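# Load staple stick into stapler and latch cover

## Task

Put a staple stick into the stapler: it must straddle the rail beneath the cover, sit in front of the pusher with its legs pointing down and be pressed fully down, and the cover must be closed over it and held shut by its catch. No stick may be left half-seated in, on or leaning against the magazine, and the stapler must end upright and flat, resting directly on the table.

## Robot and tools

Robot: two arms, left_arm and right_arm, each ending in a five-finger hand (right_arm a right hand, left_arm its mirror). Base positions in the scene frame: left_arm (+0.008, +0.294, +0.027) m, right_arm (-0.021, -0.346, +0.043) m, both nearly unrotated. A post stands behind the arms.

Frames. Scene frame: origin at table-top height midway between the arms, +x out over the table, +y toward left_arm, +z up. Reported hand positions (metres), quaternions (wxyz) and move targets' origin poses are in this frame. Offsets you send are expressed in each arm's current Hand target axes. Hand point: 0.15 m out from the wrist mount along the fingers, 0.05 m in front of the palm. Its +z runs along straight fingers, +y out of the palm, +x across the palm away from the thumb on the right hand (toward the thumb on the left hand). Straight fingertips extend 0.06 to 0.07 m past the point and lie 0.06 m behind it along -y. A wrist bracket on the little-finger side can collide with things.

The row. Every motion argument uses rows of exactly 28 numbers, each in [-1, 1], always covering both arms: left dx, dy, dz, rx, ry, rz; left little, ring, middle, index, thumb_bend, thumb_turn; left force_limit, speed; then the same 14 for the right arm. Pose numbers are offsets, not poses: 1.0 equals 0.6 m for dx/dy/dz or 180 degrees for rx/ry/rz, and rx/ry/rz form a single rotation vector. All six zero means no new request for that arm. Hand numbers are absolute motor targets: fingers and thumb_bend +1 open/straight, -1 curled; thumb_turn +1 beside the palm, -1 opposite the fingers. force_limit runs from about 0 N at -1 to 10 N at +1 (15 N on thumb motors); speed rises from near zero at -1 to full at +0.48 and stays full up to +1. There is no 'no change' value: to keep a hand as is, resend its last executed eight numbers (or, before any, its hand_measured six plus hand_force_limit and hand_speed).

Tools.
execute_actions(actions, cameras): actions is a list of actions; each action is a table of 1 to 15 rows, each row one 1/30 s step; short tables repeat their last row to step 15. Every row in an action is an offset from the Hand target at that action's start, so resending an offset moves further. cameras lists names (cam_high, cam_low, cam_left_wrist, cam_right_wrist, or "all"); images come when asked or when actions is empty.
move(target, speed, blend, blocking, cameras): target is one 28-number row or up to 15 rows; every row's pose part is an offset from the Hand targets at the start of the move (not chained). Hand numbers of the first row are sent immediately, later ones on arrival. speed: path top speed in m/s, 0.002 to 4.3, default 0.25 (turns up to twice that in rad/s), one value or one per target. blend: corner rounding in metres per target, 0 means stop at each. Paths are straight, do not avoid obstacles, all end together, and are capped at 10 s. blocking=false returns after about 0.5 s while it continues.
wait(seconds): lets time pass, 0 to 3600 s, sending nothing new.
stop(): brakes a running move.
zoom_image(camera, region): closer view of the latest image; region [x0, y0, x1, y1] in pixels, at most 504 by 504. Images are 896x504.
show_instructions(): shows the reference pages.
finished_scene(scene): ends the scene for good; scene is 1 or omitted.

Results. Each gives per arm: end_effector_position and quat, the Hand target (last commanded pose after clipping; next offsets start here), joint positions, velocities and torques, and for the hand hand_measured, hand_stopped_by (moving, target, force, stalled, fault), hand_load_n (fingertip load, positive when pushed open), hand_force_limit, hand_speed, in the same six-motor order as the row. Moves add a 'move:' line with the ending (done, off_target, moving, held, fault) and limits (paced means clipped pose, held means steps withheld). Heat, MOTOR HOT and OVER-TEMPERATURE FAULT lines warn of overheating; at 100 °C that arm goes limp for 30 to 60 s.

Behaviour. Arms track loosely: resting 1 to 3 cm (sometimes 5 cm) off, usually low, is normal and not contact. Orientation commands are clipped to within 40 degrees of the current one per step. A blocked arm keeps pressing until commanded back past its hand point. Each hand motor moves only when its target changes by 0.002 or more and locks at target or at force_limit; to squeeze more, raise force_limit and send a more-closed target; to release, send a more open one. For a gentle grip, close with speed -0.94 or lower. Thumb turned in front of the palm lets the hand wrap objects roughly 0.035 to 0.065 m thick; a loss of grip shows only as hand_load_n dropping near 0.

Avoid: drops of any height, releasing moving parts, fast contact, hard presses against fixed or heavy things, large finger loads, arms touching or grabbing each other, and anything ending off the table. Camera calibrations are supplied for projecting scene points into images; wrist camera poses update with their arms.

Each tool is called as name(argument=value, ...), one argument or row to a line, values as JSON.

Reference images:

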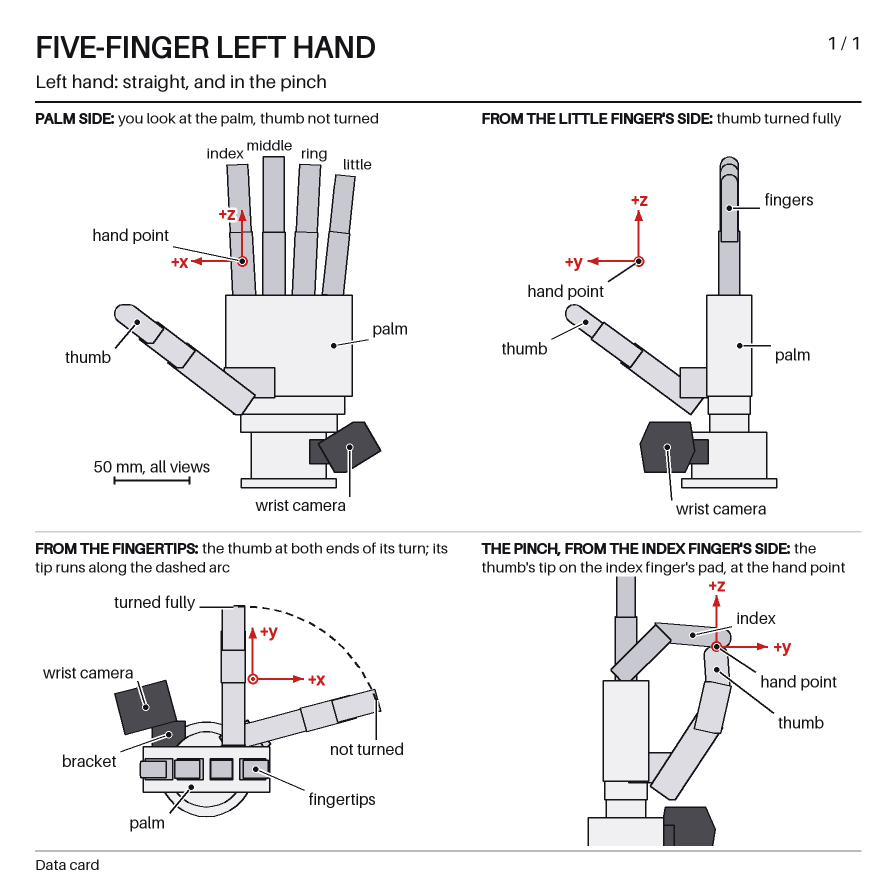

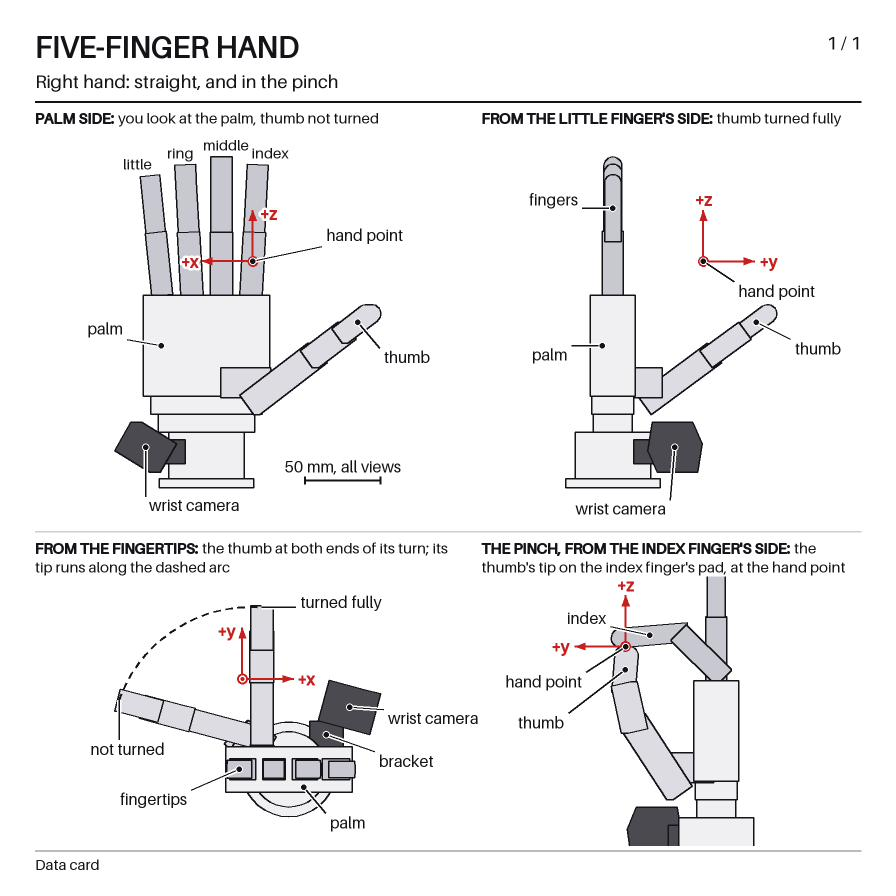

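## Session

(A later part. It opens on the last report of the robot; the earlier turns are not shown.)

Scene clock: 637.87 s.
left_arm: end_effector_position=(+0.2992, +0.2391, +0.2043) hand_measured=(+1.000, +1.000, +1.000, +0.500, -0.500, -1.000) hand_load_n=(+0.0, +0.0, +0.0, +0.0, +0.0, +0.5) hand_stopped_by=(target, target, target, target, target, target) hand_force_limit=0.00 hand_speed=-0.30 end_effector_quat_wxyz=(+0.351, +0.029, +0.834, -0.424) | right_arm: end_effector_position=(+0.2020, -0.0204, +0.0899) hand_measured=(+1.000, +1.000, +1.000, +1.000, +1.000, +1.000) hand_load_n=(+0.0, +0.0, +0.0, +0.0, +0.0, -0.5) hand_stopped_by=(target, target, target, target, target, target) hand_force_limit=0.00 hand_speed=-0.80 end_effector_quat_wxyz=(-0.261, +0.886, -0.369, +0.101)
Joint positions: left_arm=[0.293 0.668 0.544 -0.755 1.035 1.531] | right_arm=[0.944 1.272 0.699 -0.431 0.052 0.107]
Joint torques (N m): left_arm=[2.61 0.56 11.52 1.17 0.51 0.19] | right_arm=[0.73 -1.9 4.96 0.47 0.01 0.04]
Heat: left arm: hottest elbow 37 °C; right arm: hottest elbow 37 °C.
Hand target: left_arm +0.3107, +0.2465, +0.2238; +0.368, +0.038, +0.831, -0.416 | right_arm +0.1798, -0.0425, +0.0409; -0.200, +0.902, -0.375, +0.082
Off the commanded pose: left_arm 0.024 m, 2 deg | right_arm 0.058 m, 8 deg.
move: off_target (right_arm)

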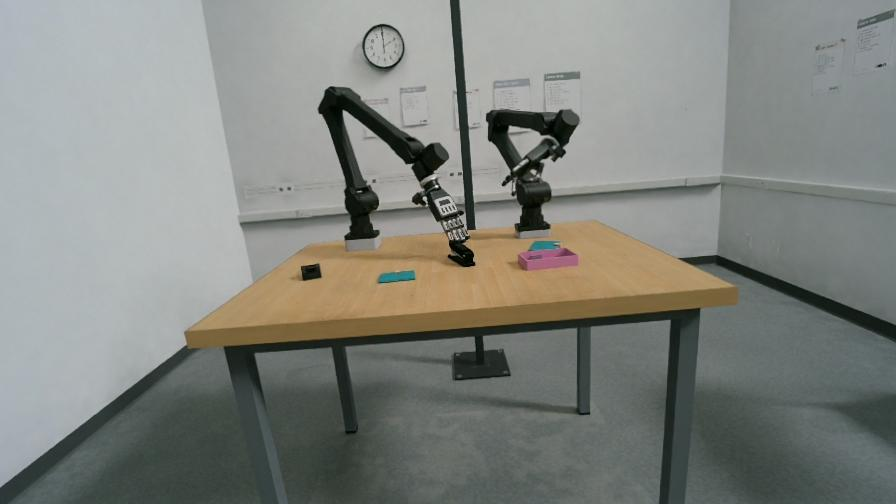

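move(
  target=[0,0,0,0,0,0,1,1,1,0.5,-0.5,-1,0,-0.3,0.0323,-0.0758,-0.1833,0,0,0,1,1,1,1,1,1,0,-0.8],
  speed=0.08,
  cameras=["cam_low","cam_high","cam_right_wrist"],
)

zoom_image(
  camera="cam_low",
  region=[400, 190, 500, 280],
)

zoom_image(
  camera="cam_high",
  region=[400, 90, 500, 190],
)

Scene clock: 640.37 s.
left_arm: end_effector_position=(+0.2992, +0.2391, +0.2043) hand_measured=(+1.000, +1.000, +1.000, +0.500, -0.500, -1.000) hand_load_n=(+0.0, +0.0, +0.5, +0.0, +0.0, +0.0) hand_stopped_by=(target, target, target, target, target, target) hand_force_limit=0.00 hand_speed=-0.30 end_effector_quat_wxyz=(+0.351, +0.029, +0.834, -0.424) | right_arm: end_effector_position=(+0.1789, -0.0645, +0.1448) hand_measured=(+1.000, +1.000, +1.000, +1.000, +1.000, +1.000) hand_load_n=(+0.0, +0.0, +0.0, +0.0, -0.5, +0.0) hand_stopped_by=(target, target, target, target, target, target) hand_force_limit=0.00 hand_speed=-0.80 end_effector_quat_wxyz=(-0.189, +0.904, -0.375, +0.077)
Joint positions: left_arm=[0.293 0.668 0.544 -0.755 1.035 1.531] | right_arm=[0.911 1.155 0.801 -0.807 0.032 0.079]
Joint torques (N m): left_arm=[2.78 0.56 11.48 1.11 0.51 0.19] | right_arm=[-1.38 -7.3 12.12 0.34 -0.22 -0.2]
Heat: left arm: hottest elbow 37 °C; right arm: hottest elbow 37 °C.
Hand target: left_arm +0.3107, +0.2465, +0.2238; +0.368, +0.038, +0.831, -0.416 | right_arm +0.1900, -0.0602, +0.1598; -0.200, +0.901, -0.375, +0.082
Off the commanded pose: left_arm 0.024 m, 2 deg | right_arm 0.019 m, 1 deg.
move: off_target (right_arm)
cam_right_wrist: T_world_to_cam=[[-0.44337, -0.79679, -0.41055, 0.09075], [-0.83755, 0.20514, 0.50638, 0.06769], [-0.31926, 0.56837, -0.75831, 0.31449]] pos_world=[0.19733, -0.12032, 0.24146]
Images, in order (width x height): cam_high 896x504, cam_low 896x504, cam_right_wrist 896x504.

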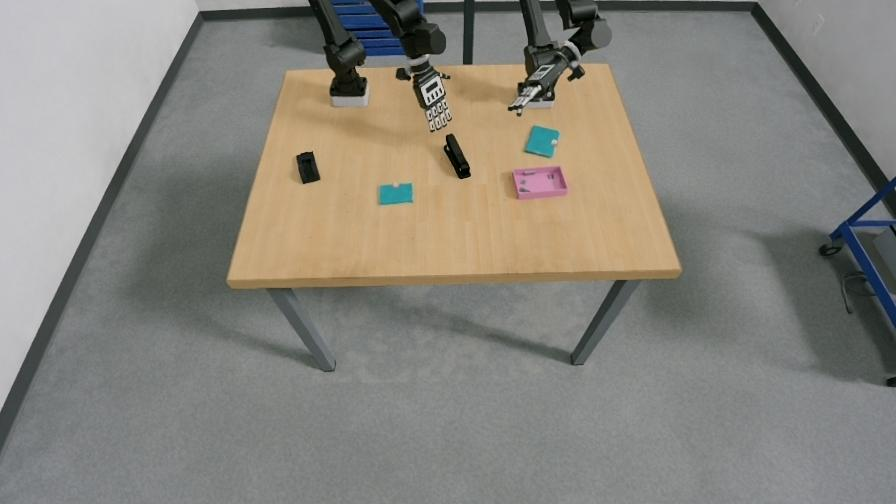

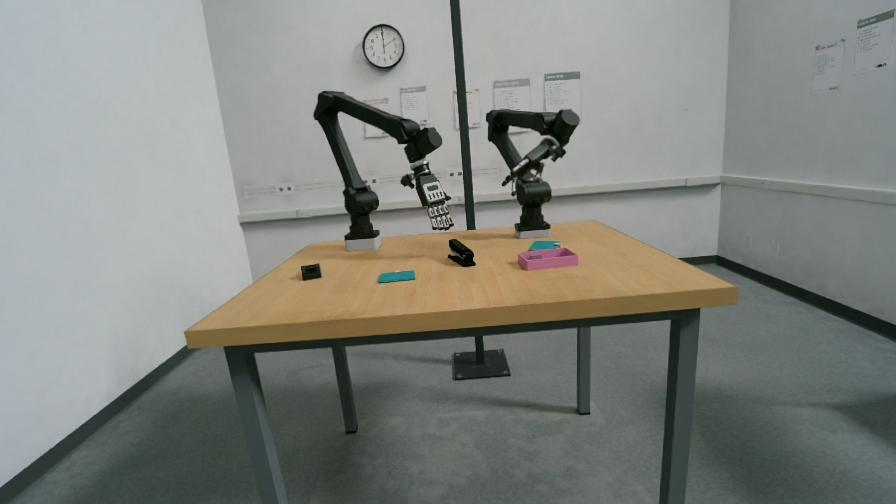

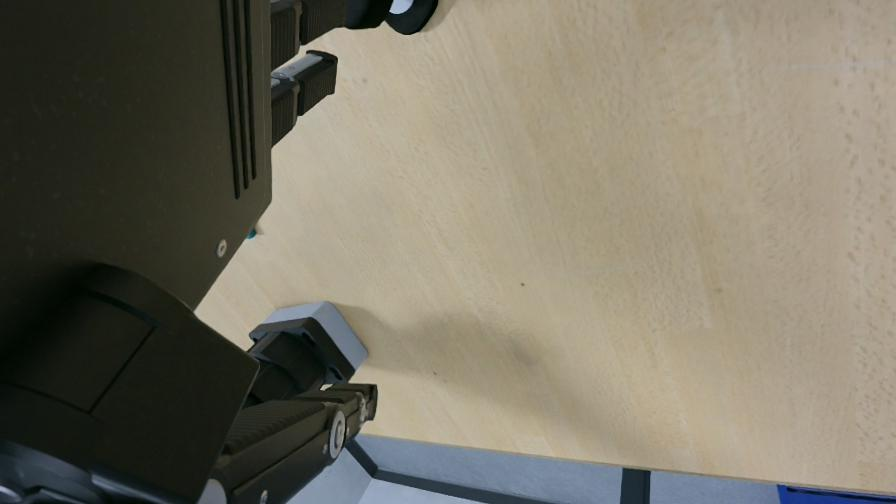

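Scaled by 5.040.

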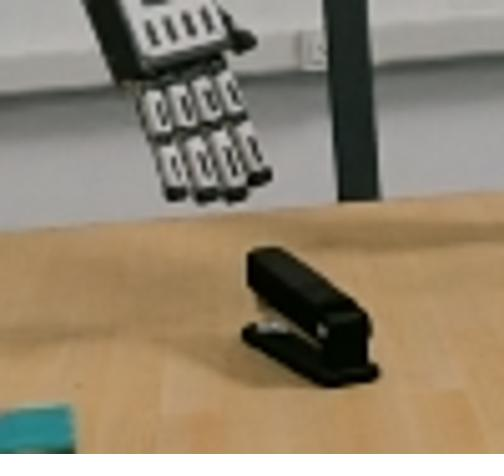

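Scaled by 5.040.

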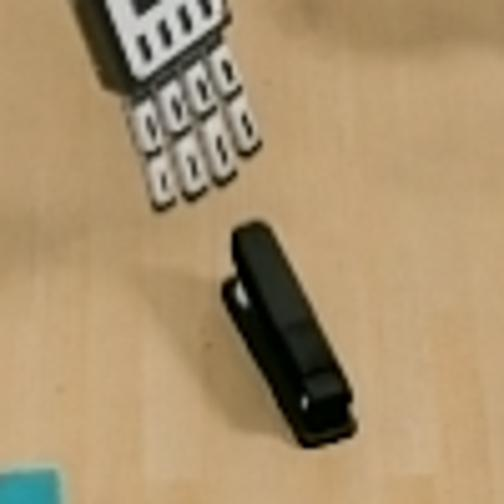

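move(
  target=[
    [0,0,0,0,0,0,1,1,1,0.5,-0.5,-1,0,-0.3,0.1626,-0.0641,0.0299,0.1457,0.0046,0.2729,1,1,1,1,1,1,0,-0.8],
    [0,0,0,0,0,0,1,1,1,0.5,-0.5,-1,0,-0.3,0.1626,-0.0150,0.1352,0.1457,0.0046,0.2729,1,1,1,1,1,1,0,-0.8],
  ],
  speed=0.15,
  blend=0.02,
  cameras=["cam_right_wrist"],
)

zoom_image(
  camera="cam_right_wrist",
  region=[400, 130, 660, 340],
)

Scene clock: 645.53 s.
left_arm: end_effector_position=(+0.2992, +0.2391, +0.2043) hand_measured=(+1.000, +1.000, +1.000, +0.500, -0.500, -1.000) hand_load_n=(+0.0, +0.0, +0.0, -0.5, +0.0, +0.0) hand_stopped_by=(target, target, target, target, target, target) hand_force_limit=0.00 hand_speed=-0.30 end_effector_quat_wxyz=(+0.351, +0.029, +0.834, -0.424) | right_arm: end_effector_position=(+0.2833, -0.0960, +0.0927) hand_measured=(+1.000, +1.000, +1.000, +1.000, +1.000, +1.000) hand_load_n=(+0.0, +0.0, +0.0, +0.0, +0.0, -0.5) hand_stopped_by=(target, target, target, target, target, target) hand_force_limit=0.00 hand_speed=-0.80 end_effector_quat_wxyz=(-0.407, +0.608, -0.678, +0.078)
Joint positions: left_arm=[0.293 0.668 0.544 -0.755 1.035 1.531] | right_arm=[0.57 1.127 0.402 0.009 -0.011 0.641]
Joint torques (N m): left_arm=[2.73 0.56 11.54 1.21 0.5 0.19] | right_arm=[-1.08 -3.66 8.13 2.65 -0.02 0.12]
Heat: left arm: hottest elbow 37 °C; right arm: hottest elbow 37 °C.
Hand target: left_arm +0.3107, +0.2465, +0.2238; +0.368, +0.038, +0.831, -0.416 | right_arm +0.2888, -0.0992, +0.0899; +0.407, -0.598, +0.686, -0.079
Off the commanded pose: left_arm 0.024 m, 2 deg | right_arm 0.007 m, 1 deg.
move: done
cam_right_wrist: T_world_to_cam=[[-0.70144, 0.02803, -0.71218, 0.27086], [-0.62471, 0.45684, 0.63327, 0.14009], [0.34311, 0.88911, -0.30294, 0.1272]] pos_world=[0.23386, -0.18469, 0.14272]

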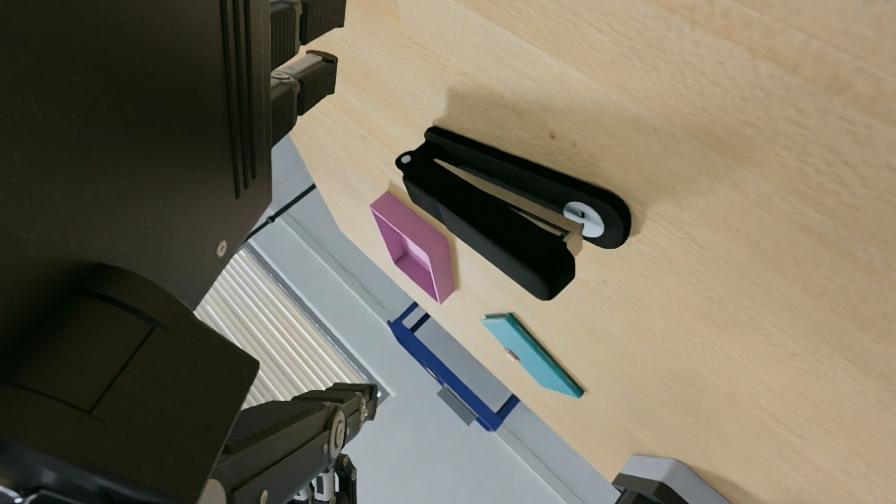

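Scaled by 1.938.

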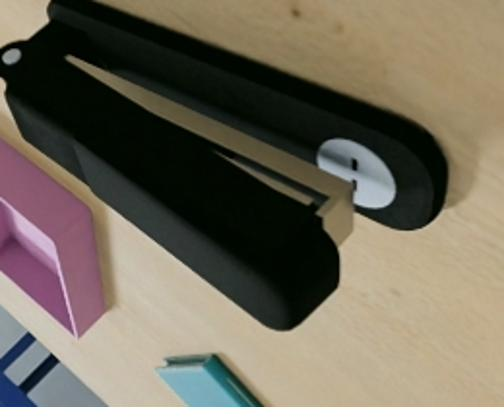

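zoom_image(
  camera="cam_right_wrist",
  region=[490, 180, 600, 270],
)

Scaled by 4.582.

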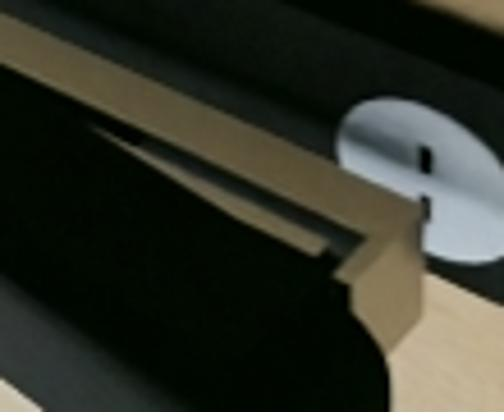

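move(
  target=[
    [0,0,0,0,0,0,1,1,1,0.5,-0.5,-1,0,-0.3,-0.0387,-0.0496,-0.0547,0,0,0,1,1,1,1,1,1,0,-0.8],
    [0,0,0,0,0,0,1,1,1,0.5,-0.5,-1,0,-0.3,-0.1343,0.0933,-0.1423,-0.1457,-0.0046,-0.2729,1,1,1,1,1,1,0,-0.8],
  ],
  speed=0.15,
  blend=0.02,
  cameras=["cam_high"],
)

Scene clock: 651.23 s.
left_arm: end_effector_position=(+0.2992, +0.2391, +0.2043) hand_measured=(+1.000, +1.000, +1.000, +0.500, -0.500, -1.000) hand_load_n=(-0.5, +0.0, +0.0, +0.0, +0.0, +0.0) hand_stopped_by=(target, target, target, target, target, target) hand_force_limit=0.00 hand_speed=-0.30 end_effector_quat_wxyz=(+0.351, +0.029, +0.834, -0.424) | right_arm: end_effector_position=(+0.1831, -0.0553, +0.1418) hand_measured=(+1.000, +1.000, +1.000, +1.000, +1.000, +1.000) hand_load_n=(+0.0, +0.0, +0.0, +0.0, +0.0, +0.0) hand_stopped_by=(target, target, target, target, target, target) hand_force_limit=0.00 hand_speed=-0.80 end_effector_quat_wxyz=(-0.198, +0.897, -0.387, +0.080)
Joint positions: left_arm=[0.293 0.668 0.544 -0.755 1.035 1.531] | right_arm=[0.918 1.17 0.8 -0.772 0.041 0.112]
Joint torques (N m): left_arm=[2.67 0.5 11.47 1.13 0.51 0.2] | right_arm=[1.49 -5.42 12.38 0.46 0.06 -0.21]
Heat: left arm: hottest elbow 37 °C; right arm: hottest elbow 37 °C.
Hand target: left_arm +0.3107, +0.2465, +0.2238; +0.368, +0.038, +0.831, -0.416 | right_arm +0.1869, -0.0450, +0.1500; -0.200, +0.902, -0.375, +0.082
Off the commanded pose: left_arm 0.024 m, 2 deg | right_arm 0.014 m, 2 deg.
move: off_target (right_arm)

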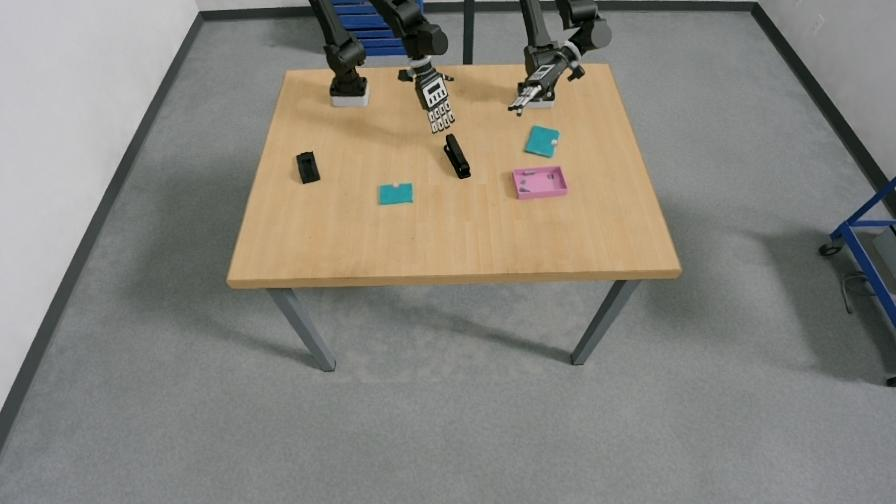

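move(
  target=[0,0,0,0,0,0,1,1,1,0.5,-0.5,-1,0,-0.3,-0.0212,-0.0095,0.0522,0,0,0,1,1,1,1,1,1,0,-0.8],
  speed=0.06,
  cameras=["cam_high","cam_low"],
)

zoom_image(
  camera="cam_high",
  region=[400, 90, 500, 190],
)

zoom_image(
  camera="cam_low",
  region=[400, 190, 500, 280],
)

Scene clock: 652.77 s.
left_arm: end_effector_position=(+0.2992, +0.2391, +0.2043) hand_measured=(+1.000, +1.000, +1.000, +0.500, -0.500, -1.000) hand_load_n=(+0.0, +0.0, +0.0, +0.0, +0.0, +0.0) hand_stopped_by=(target, target, target, target, target, target) hand_force_limit=0.00 hand_speed=-0.30 end_effector_quat_wxyz=(+0.351, +0.029, +0.834, -0.424) | right_arm: end_effector_position=(+0.1843, -0.0407, +0.1167) hand_measured=(+1.000, +1.000, +1.000, +1.000, +1.000, +1.000) hand_load_n=(+0.0, +0.0, +0.0, +0.0, +0.0, +0.0) hand_stopped_by=(target, target, target, target, target, target) hand_force_limit=0.00 hand_speed=-0.80 end_effector_quat_wxyz=(-0.186, +0.904, -0.376, +0.079)
Joint positions: left_arm=[0.293 0.668 0.544 -0.755 1.035 1.531] | right_arm=[0.947 1.255 0.801 -0.713 0.053 0.113]
Joint torques (N m): left_arm=[2.61 0.5 11.52 1.18 0.52 0.2] | right_arm=[1.61 -6.53 11.7 1.62 0.07 0.07]
Heat: left arm: hottest elbow 37 °C; right arm: hottest elbow 37 °C.
Hand target: left_arm +0.3107, +0.2465, +0.2238; +0.368, +0.038, +0.831, -0.416 | right_arm +0.1911, -0.0228, +0.1241; -0.201, +0.901, -0.375, +0.082
Off the commanded pose: left_arm 0.024 m, 2 deg | right_arm 0.020 m, 2 deg.
move: off_target (right_arm)

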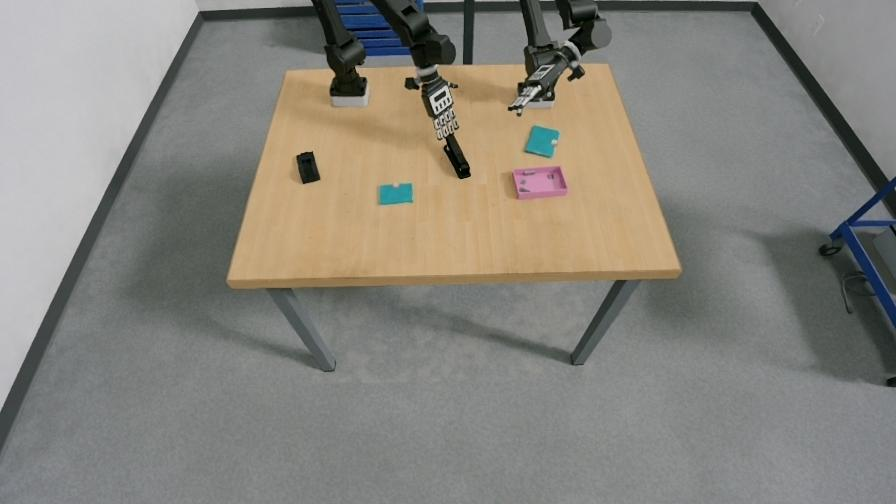

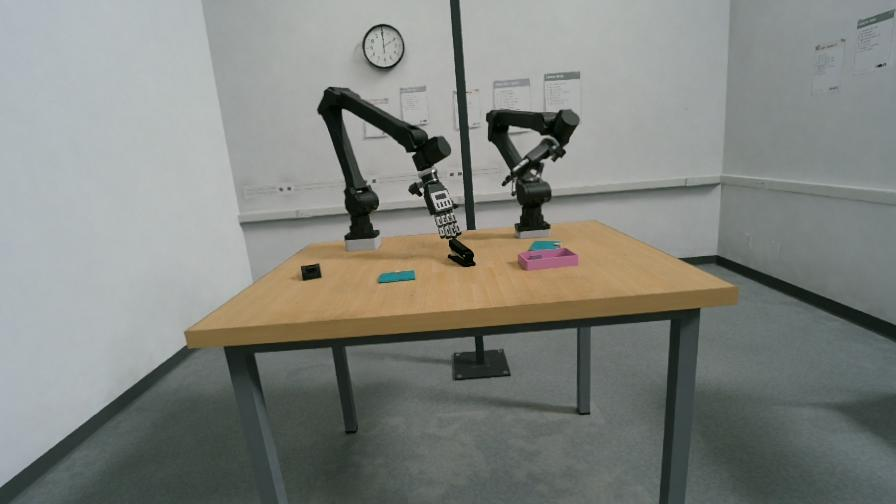

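Scaled by 5.040.

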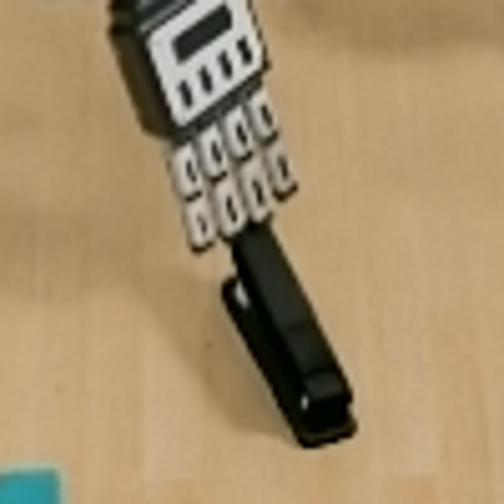

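Scaled by 5.040.

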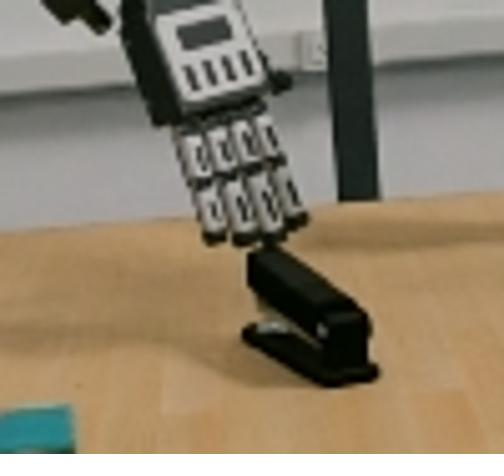

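move(
  target=[0,0,0,0,0,0,1,1,1,0.5,-0.5,-1,0,-0.3,0.0019,0.0203,0.0200,0,0,0,1,1,1,1,1,1,0,-0.8],
  speed=0.04,
  cameras=["cam_high","cam_low"],
)

zoom_image(
  camera="cam_high",
  region=[400, 90, 500, 190],
)

zoom_image(
  camera="cam_low",
  region=[400, 190, 500, 280],
)

Scene clock: 654.03 s.
left_arm: end_effector_position=(+0.2992, +0.2391, +0.2043) hand_measured=(+1.000, +1.000, +1.000, +0.500, -0.500, -1.000) hand_load_n=(+0.0, +0.0, +0.0, +0.0, +0.0, +0.0) hand_stopped_by=(target, target, target, target, target, target) hand_force_limit=0.00 hand_speed=-0.30 end_effector_quat_wxyz=(+0.351, +0.029, +0.834, -0.424) | right_arm: end_effector_position=(+0.1920, -0.0309, +0.1173) hand_measured=(+1.000, +1.000, +1.000, +1.000, +1.000, +1.000) hand_load_n=(+0.0, +0.0, +0.0, +0.0, -0.5, +0.0) hand_stopped_by=(target, target, target, target, target, target) hand_force_limit=0.00 hand_speed=-0.80 end_effector_quat_wxyz=(-0.206, +0.900, -0.375, +0.085)
Joint positions: left_arm=[0.293 0.668 0.544 -0.755 1.035 1.531] | right_arm=[0.947 1.261 0.801 -0.665 0.053 0.113]
Joint torques (N m): left_arm=[2.78 0.44 11.52 1.18 0.49 0.19] | right_arm=[1.2 -6.53 8.38 1.68 0.07 0.07]
Heat: left arm: hottest elbow 37 °C; right arm: hottest elbow 38 °C.
Hand target: left_arm +0.3107, +0.2465, +0.2238; +0.368, +0.038, +0.831, -0.416 | right_arm +0.1877, -0.0279, +0.1081; -0.201, +0.901, -0.375, +0.082
Off the commanded pose: left_arm 0.024 m, 2 deg | right_arm 0.011 m, 1 deg.
move: off_target (right_arm)

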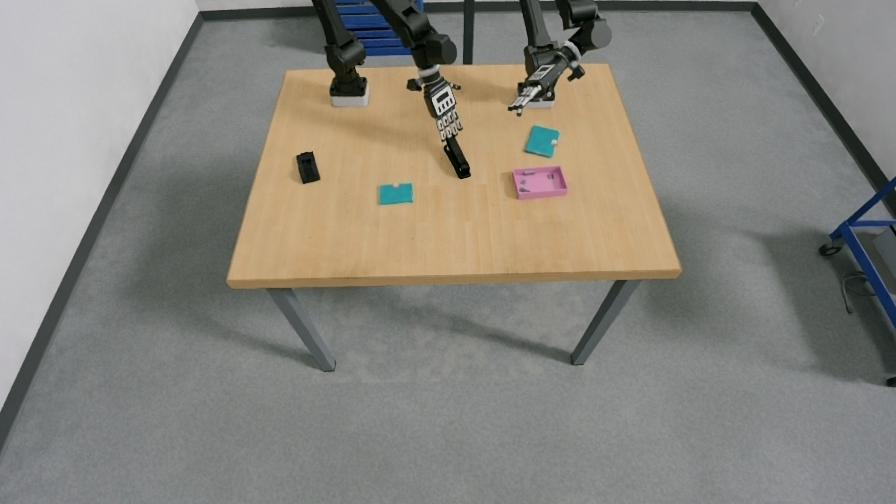

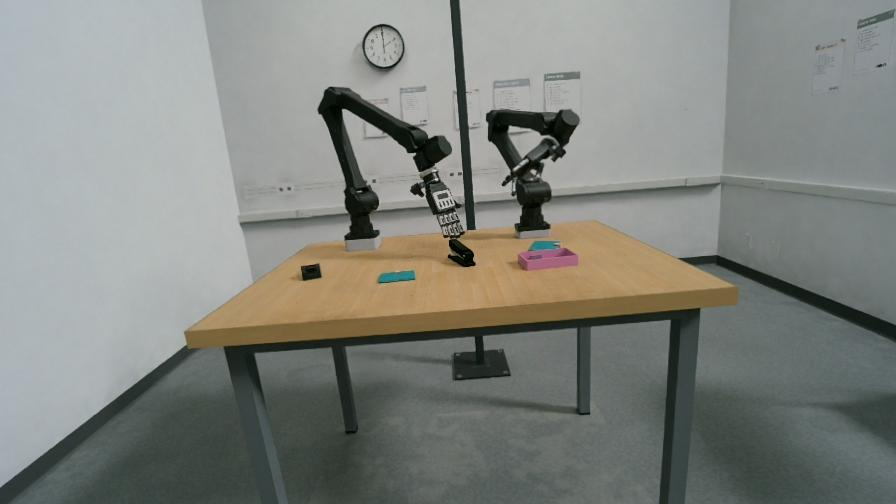

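Scaled by 5.040.

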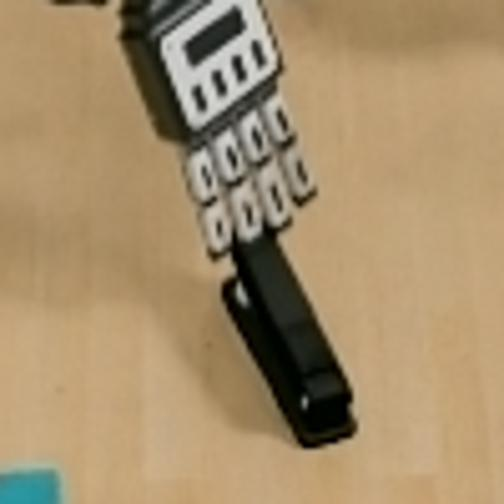

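Scaled by 5.040.

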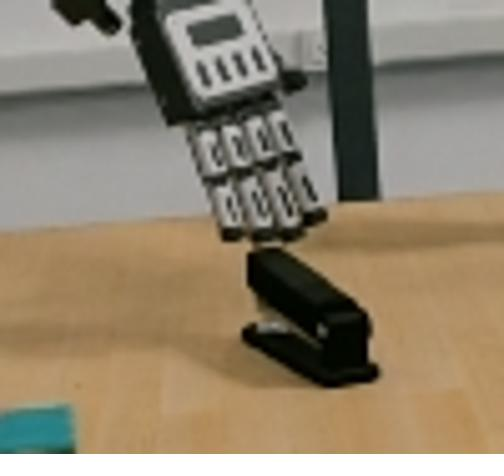

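move(
  target=[0,0,0,0,0,0,1,1,1,0.5,-0.5,-1,0,-0.3,0.0037,0.0283,0.0143,0,0,0,1,1,1,1,1,1,0,-0.8],
  speed=0.04,
  cameras=["cam_high","cam_low"],
)

zoom_image(
  camera="cam_high",
  region=[400, 90, 500, 190],
)

zoom_image(
  camera="cam_low",
  region=[400, 190, 500, 280],
)

Scene clock: 655.37 s.
left_arm: end_effector_position=(+0.2992, +0.2391, +0.2043) hand_measured=(+1.000, +1.000, +1.000, +0.500, -0.500, -1.000) hand_load_n=(+0.0, +0.0, +0.0, +0.0, +0.0, +0.0) hand_stopped_by=(target, target, target, target, target, target) hand_force_limit=0.00 hand_speed=-0.30 end_effector_quat_wxyz=(+0.351, +0.029, +0.834, -0.424) | right_arm: end_effector_position=(+0.1914, -0.0317, +0.1061) hand_measured=(+1.000, +1.000, +1.000, +1.000, +1.000, +1.000) hand_load_n=(+0.0, +0.0, +0.0, +0.0, +0.0, +0.0) hand_stopped_by=(target, target, target, target, target, target) hand_force_limit=0.00 hand_speed=-0.80 end_effector_quat_wxyz=(-0.216, +0.897, -0.375, +0.088)
Joint positions: left_arm=[0.293 0.668 0.544 -0.755 1.035 1.531] | right_arm=[0.947 1.26 0.763 -0.605 0.053 0.113]
Joint torques (N m): left_arm=[2.61 0.67 11.54 1.11 0.52 0.19] | right_arm=[0.97 -7.12 7.05 1.02 0.04 0.06]
Heat: left arm: hottest elbow 37 °C; right arm: hottest elbow 37 °C.
Hand target: left_arm +0.3107, +0.2465, +0.2238; +0.368, +0.038, +0.831, -0.416 | right_arm +0.1809, -0.0378, +0.0931; -0.200, +0.901, -0.375, +0.082
Off the commanded pose: left_arm 0.024 m, 2 deg | right_arm 0.018 m, 2 deg.
move: off_target (right_arm)

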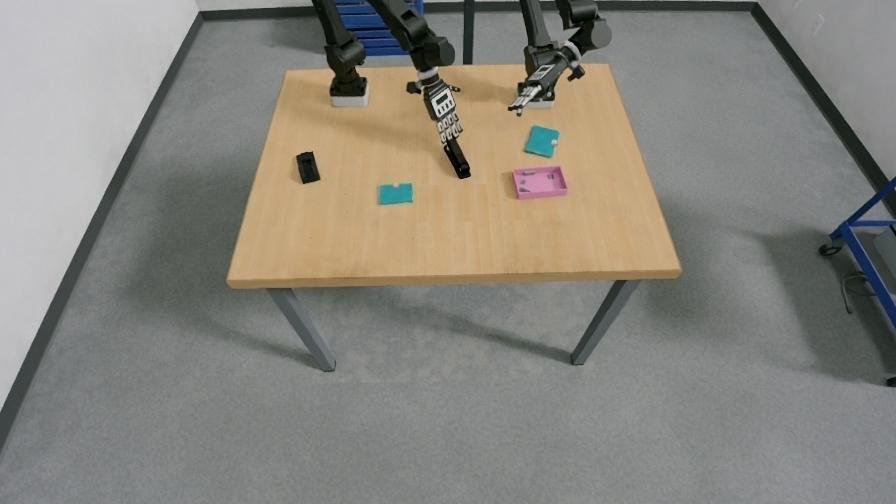

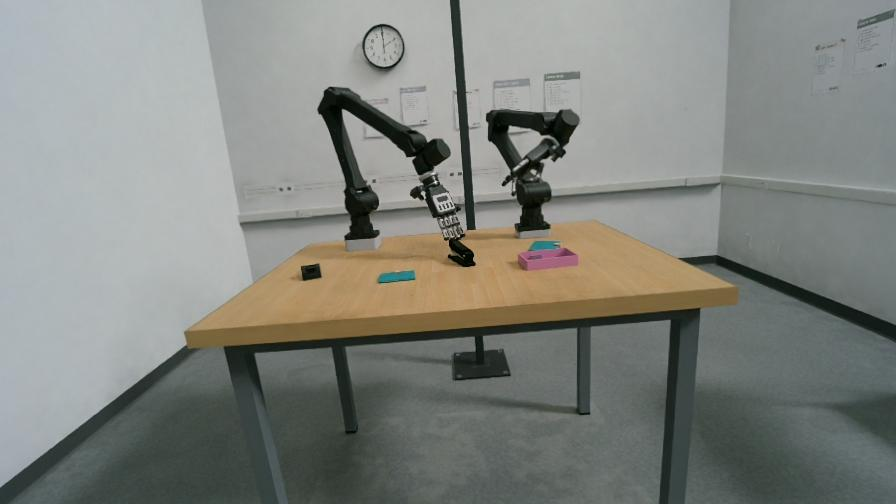

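Scaled by 5.040.

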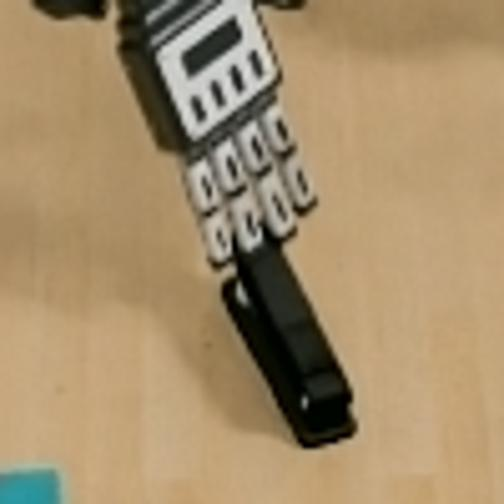

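Scaled by 5.040.

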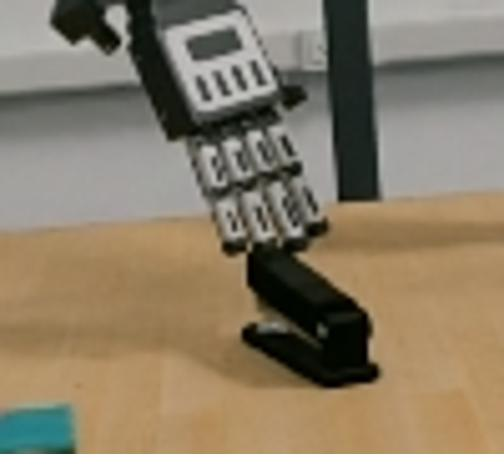

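move(
  target=[0,0,0,0,0,0,1,1,1,0.5,-0.5,-1,0,-0.3,0.0032,0.0253,0.0157,0,0,0,1,1,1,1,1,1,0,-0.8],
  speed=0.04,
  cameras=["cam_low"],
)

move(
  target=[0,0,0,0,0,0,1,1,1,0.5,-0.5,-1,0,-0.3,0.0032,0.0253,0.0157,0,0,0,1,1,1,1,1,1,0,-0.8],
  speed=0.04,
  cameras=["cam_low","cam_high"],
)

zoom_image(
  camera="cam_low",
  region=[400, 190, 500, 280],
)

zoom_image(
  camera="cam_high",
  region=[400, 90, 500, 190],
)

Scene clock: 656.63 s.
left_arm: end_effector_position=(+0.2992, +0.2391, +0.2043) hand_measured=(+1.000, +1.000, +1.000, +0.500, -0.500, -1.000) hand_load_n=(+0.0, +0.0, +0.0, +0.0, +0.0, +0.0) hand_stopped_by=(target, target, target, target, target, target) hand_force_limit=0.00 hand_speed=-0.30 end_effector_quat_wxyz=(+0.351, +0.029, +0.834, -0.424) | right_arm: end_effector_position=(+0.1904, -0.0330, +0.1024) hand_measured=(+1.000, +1.000, +1.000, +1.000, +1.000, +1.000) hand_load_n=(+0.0, +0.0, +0.5, +0.0, +0.0, +0.0) hand_stopped_by=(target, target, target, target, target, target) hand_force_limit=0.00 hand_speed=-0.80 end_effector_quat_wxyz=(-0.231, +0.894, -0.374, +0.092)
Joint positions: left_arm=[0.293 0.668 0.544 -0.755 1.035 1.531] | right_arm=[0.947 1.241 0.728 -0.558 0.053 0.113]
Joint torques (N m): left_arm=[2.67 0.67 11.58 1.17 0.51 0.19] | right_arm=[1.14 -5.42 6.08 0.77 0.03 0.03]
Heat: left arm: hottest elbow 38 °C; right arm: hottest elbow 37 °C.
Hand target: left_arm +0.3107, +0.2465, +0.2238; +0.368, +0.038, +0.831, -0.416 | right_arm +0.1753, -0.0460, +0.0782; -0.201, +0.901, -0.375, +0.082
Off the commanded pose: left_arm 0.024 m, 2 deg | right_arm 0.031 m, 4 deg.
move: off_target (right_arm)

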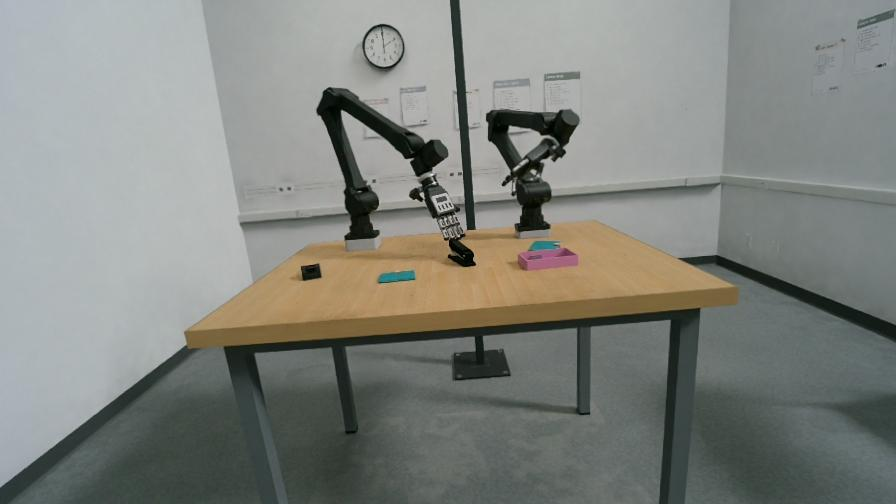

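Scene clock: 657.50 s.
left_arm: end_effector_position=(+0.2992, +0.2391, +0.2043) hand_measured=(+1.000, +1.000, +1.000, +0.500, -0.500, -1.000) hand_load_n=(+0.0, +0.0, +0.0, +0.0, +0.0, +0.0) hand_stopped_by=(target, target, target, target, target, target) hand_force_limit=0.00 hand_speed=-0.30 end_effector_quat_wxyz=(+0.351, +0.029, +0.834, -0.424) | right_arm: end_effector_position=(+0.1885, -0.0329, +0.0955) hand_measured=(+1.000, +1.000, +1.000, +1.000, +1.000, +1.000) hand_load_n=(+0.0, +0.5, +0.0, +0.0, +0.0, +0.0) hand_stopped_by=(target, target, target, target, target, target) hand_force_limit=0.00 hand_speed=-0.80 end_effector_quat_wxyz=(-0.246, +0.891, -0.371, +0.093)
Joint positions: left_arm=[0.293 0.668 0.544 -0.755 1.035 1.531] | right_arm=[0.949 1.232 0.692 -0.501 0.048 0.113]
Joint torques (N m): left_arm=[2.61 0.62 11.54 1.1 0.51 0.18] | right_arm=[0.79 -4.89 5.18 0.35 0.21 0.02]
Heat: left arm: hottest elbow 38 °C; right arm: hottest elbow 37 °C.
Hand target: left_arm +0.3107, +0.2465, +0.2238; +0.368, +0.038, +0.831, -0.416 | right_arm +0.1697, -0.0543, +0.0632; -0.200, +0.901, -0.375, +0.082
Off the commanded pose: left_arm 0.024 m, 2 deg | right_arm 0.043 m, 5 deg.
move: off_target (right_arm)
Images, in order (width x height): cam_high 896x504, cam_low 896x504.

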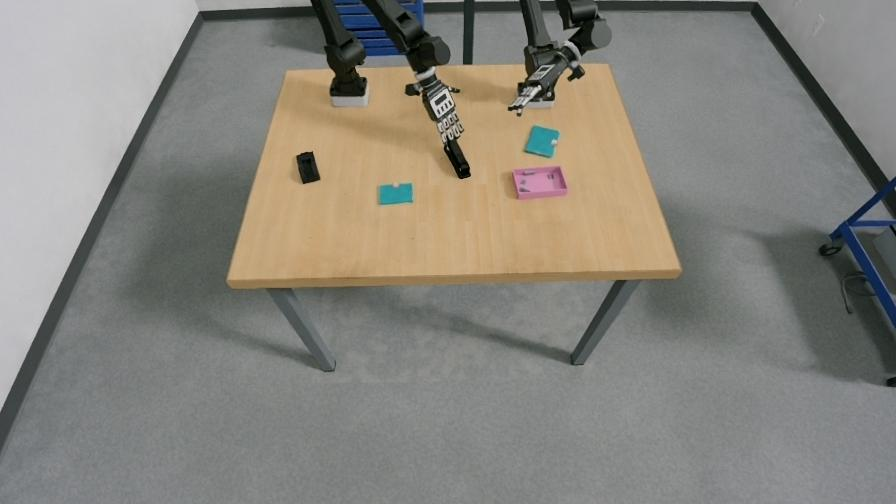

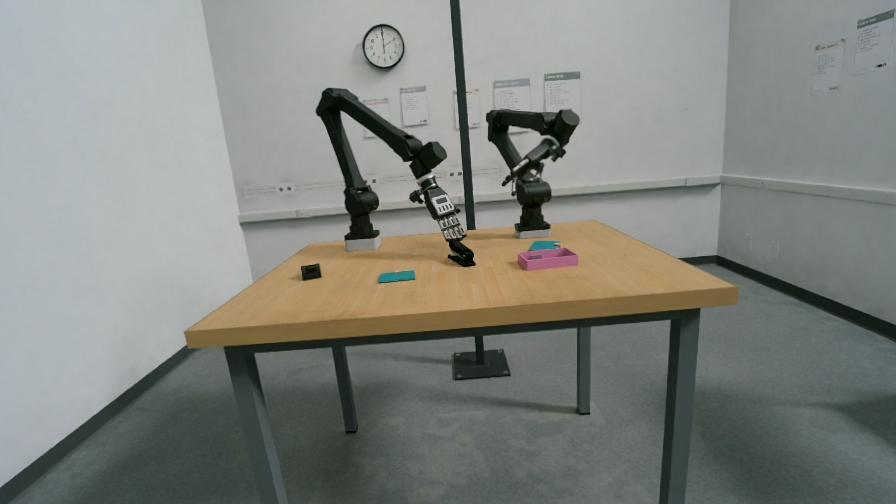

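Scaled by 5.040.

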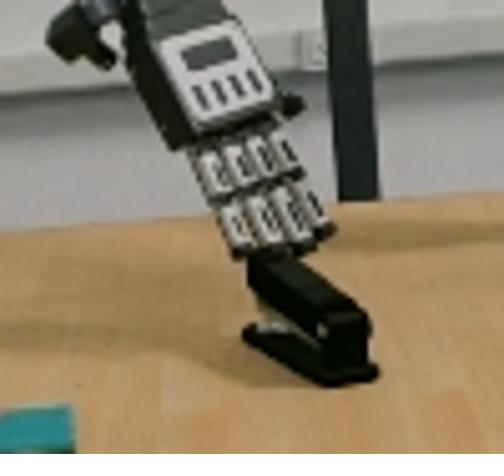

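Scaled by 5.040.

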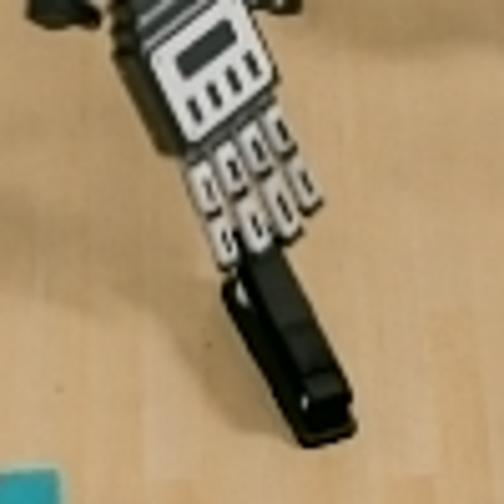

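move(
  target=[
    [0,0,0,0,0,0,1,1,1,0.5,1,1,0,0,0,0,0,0,0,0,1,1,1,1,1,1,0,-0.8],
    [0.1117,-0.0611,0.0925,0,0,0,1,1,1,0.5,1,1,0,0,0,0,0,0,0,0,1,1,1,1,1,1,0,-0.8],
  ],
  speed=0.1,
  cameras=["cam_left_wrist"],
)

zoom_image(
  camera="cam_left_wrist",
  region=[300, 120, 600, 400],
)

Scene clock: 662.50 s.
left_arm: end_effector_position=(+0.2801, +0.1716, +0.1766) hand_measured=(+1.000, +1.000, +1.000, +0.500, +1.000, +1.000) hand_load_n=(+0.0, +0.0, +0.0, +0.0, +0.0, -0.5) hand_stopped_by=(target, target, target, target, target, target) hand_force_limit=0.00 hand_speed=0.00 end_effector_quat_wxyz=(+0.362, +0.033, +0.836, -0.410) | right_arm: end_effector_position=(+0.1885, -0.0329, +0.0955) hand_measured=(+1.000, +1.000, +1.000, +1.000, +1.000, +1.000) hand_load_n=(+0.0, +0.0, +0.0, +0.0, +0.0, +0.0) hand_stopped_by=(target, target, target, target, target, target) hand_force_limit=0.00 hand_speed=-0.80 end_effector_quat_wxyz=(-0.246, +0.891, -0.371, +0.093)
Joint positions: left_arm=[-0.104 0.49 0.378 -0.443 0.704 1.145] | right_arm=[0.949 1.232 0.692 -0.501 0.048 0.113]
Joint torques (N m): left_arm=[0.56 0.09 8.79 2.67 0.11 -0.18] | right_arm=[0.56 -4.84 5.29 0.23 0.22 -0.02]
Heat: left arm: hottest elbow 38 °C; right arm: hottest elbow 37 °C.
Hand target: left_arm +0.2808, +0.1665, +0.1839; +0.368, +0.038, +0.831, -0.416 | right_arm +0.1697, -0.0543, +0.0632; -0.200, +0.901, -0.375, +0.082
Off the commanded pose: left_arm 0.009 m, 1 deg | right_arm 0.043 m, 5 deg.
move: done
cam_left_wrist: T_world_to_cam=[[-0.48534, -0.6942, 0.53153, 0.15597], [-0.86903, 0.31621, -0.38054, 0.24569], [0.0961, -0.6466, -0.75675, 0.33828]] pos_world=[0.25671, 0.24932, 0.26658]

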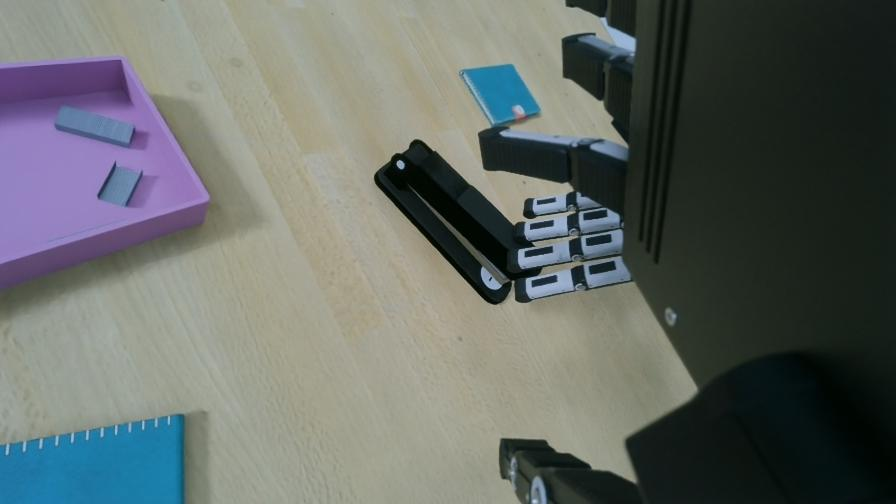

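Scaled by 1.680.

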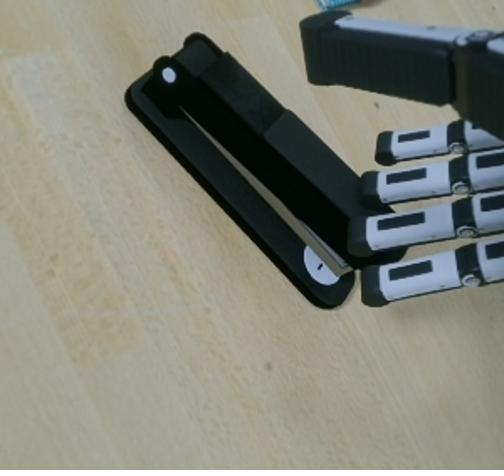

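zoom_image(
  camera="cam_left_wrist",
  region=[440, 190, 560, 310],
)

Scaled by 4.200.

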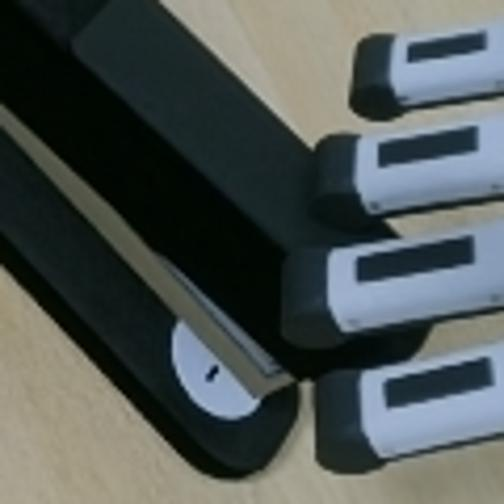

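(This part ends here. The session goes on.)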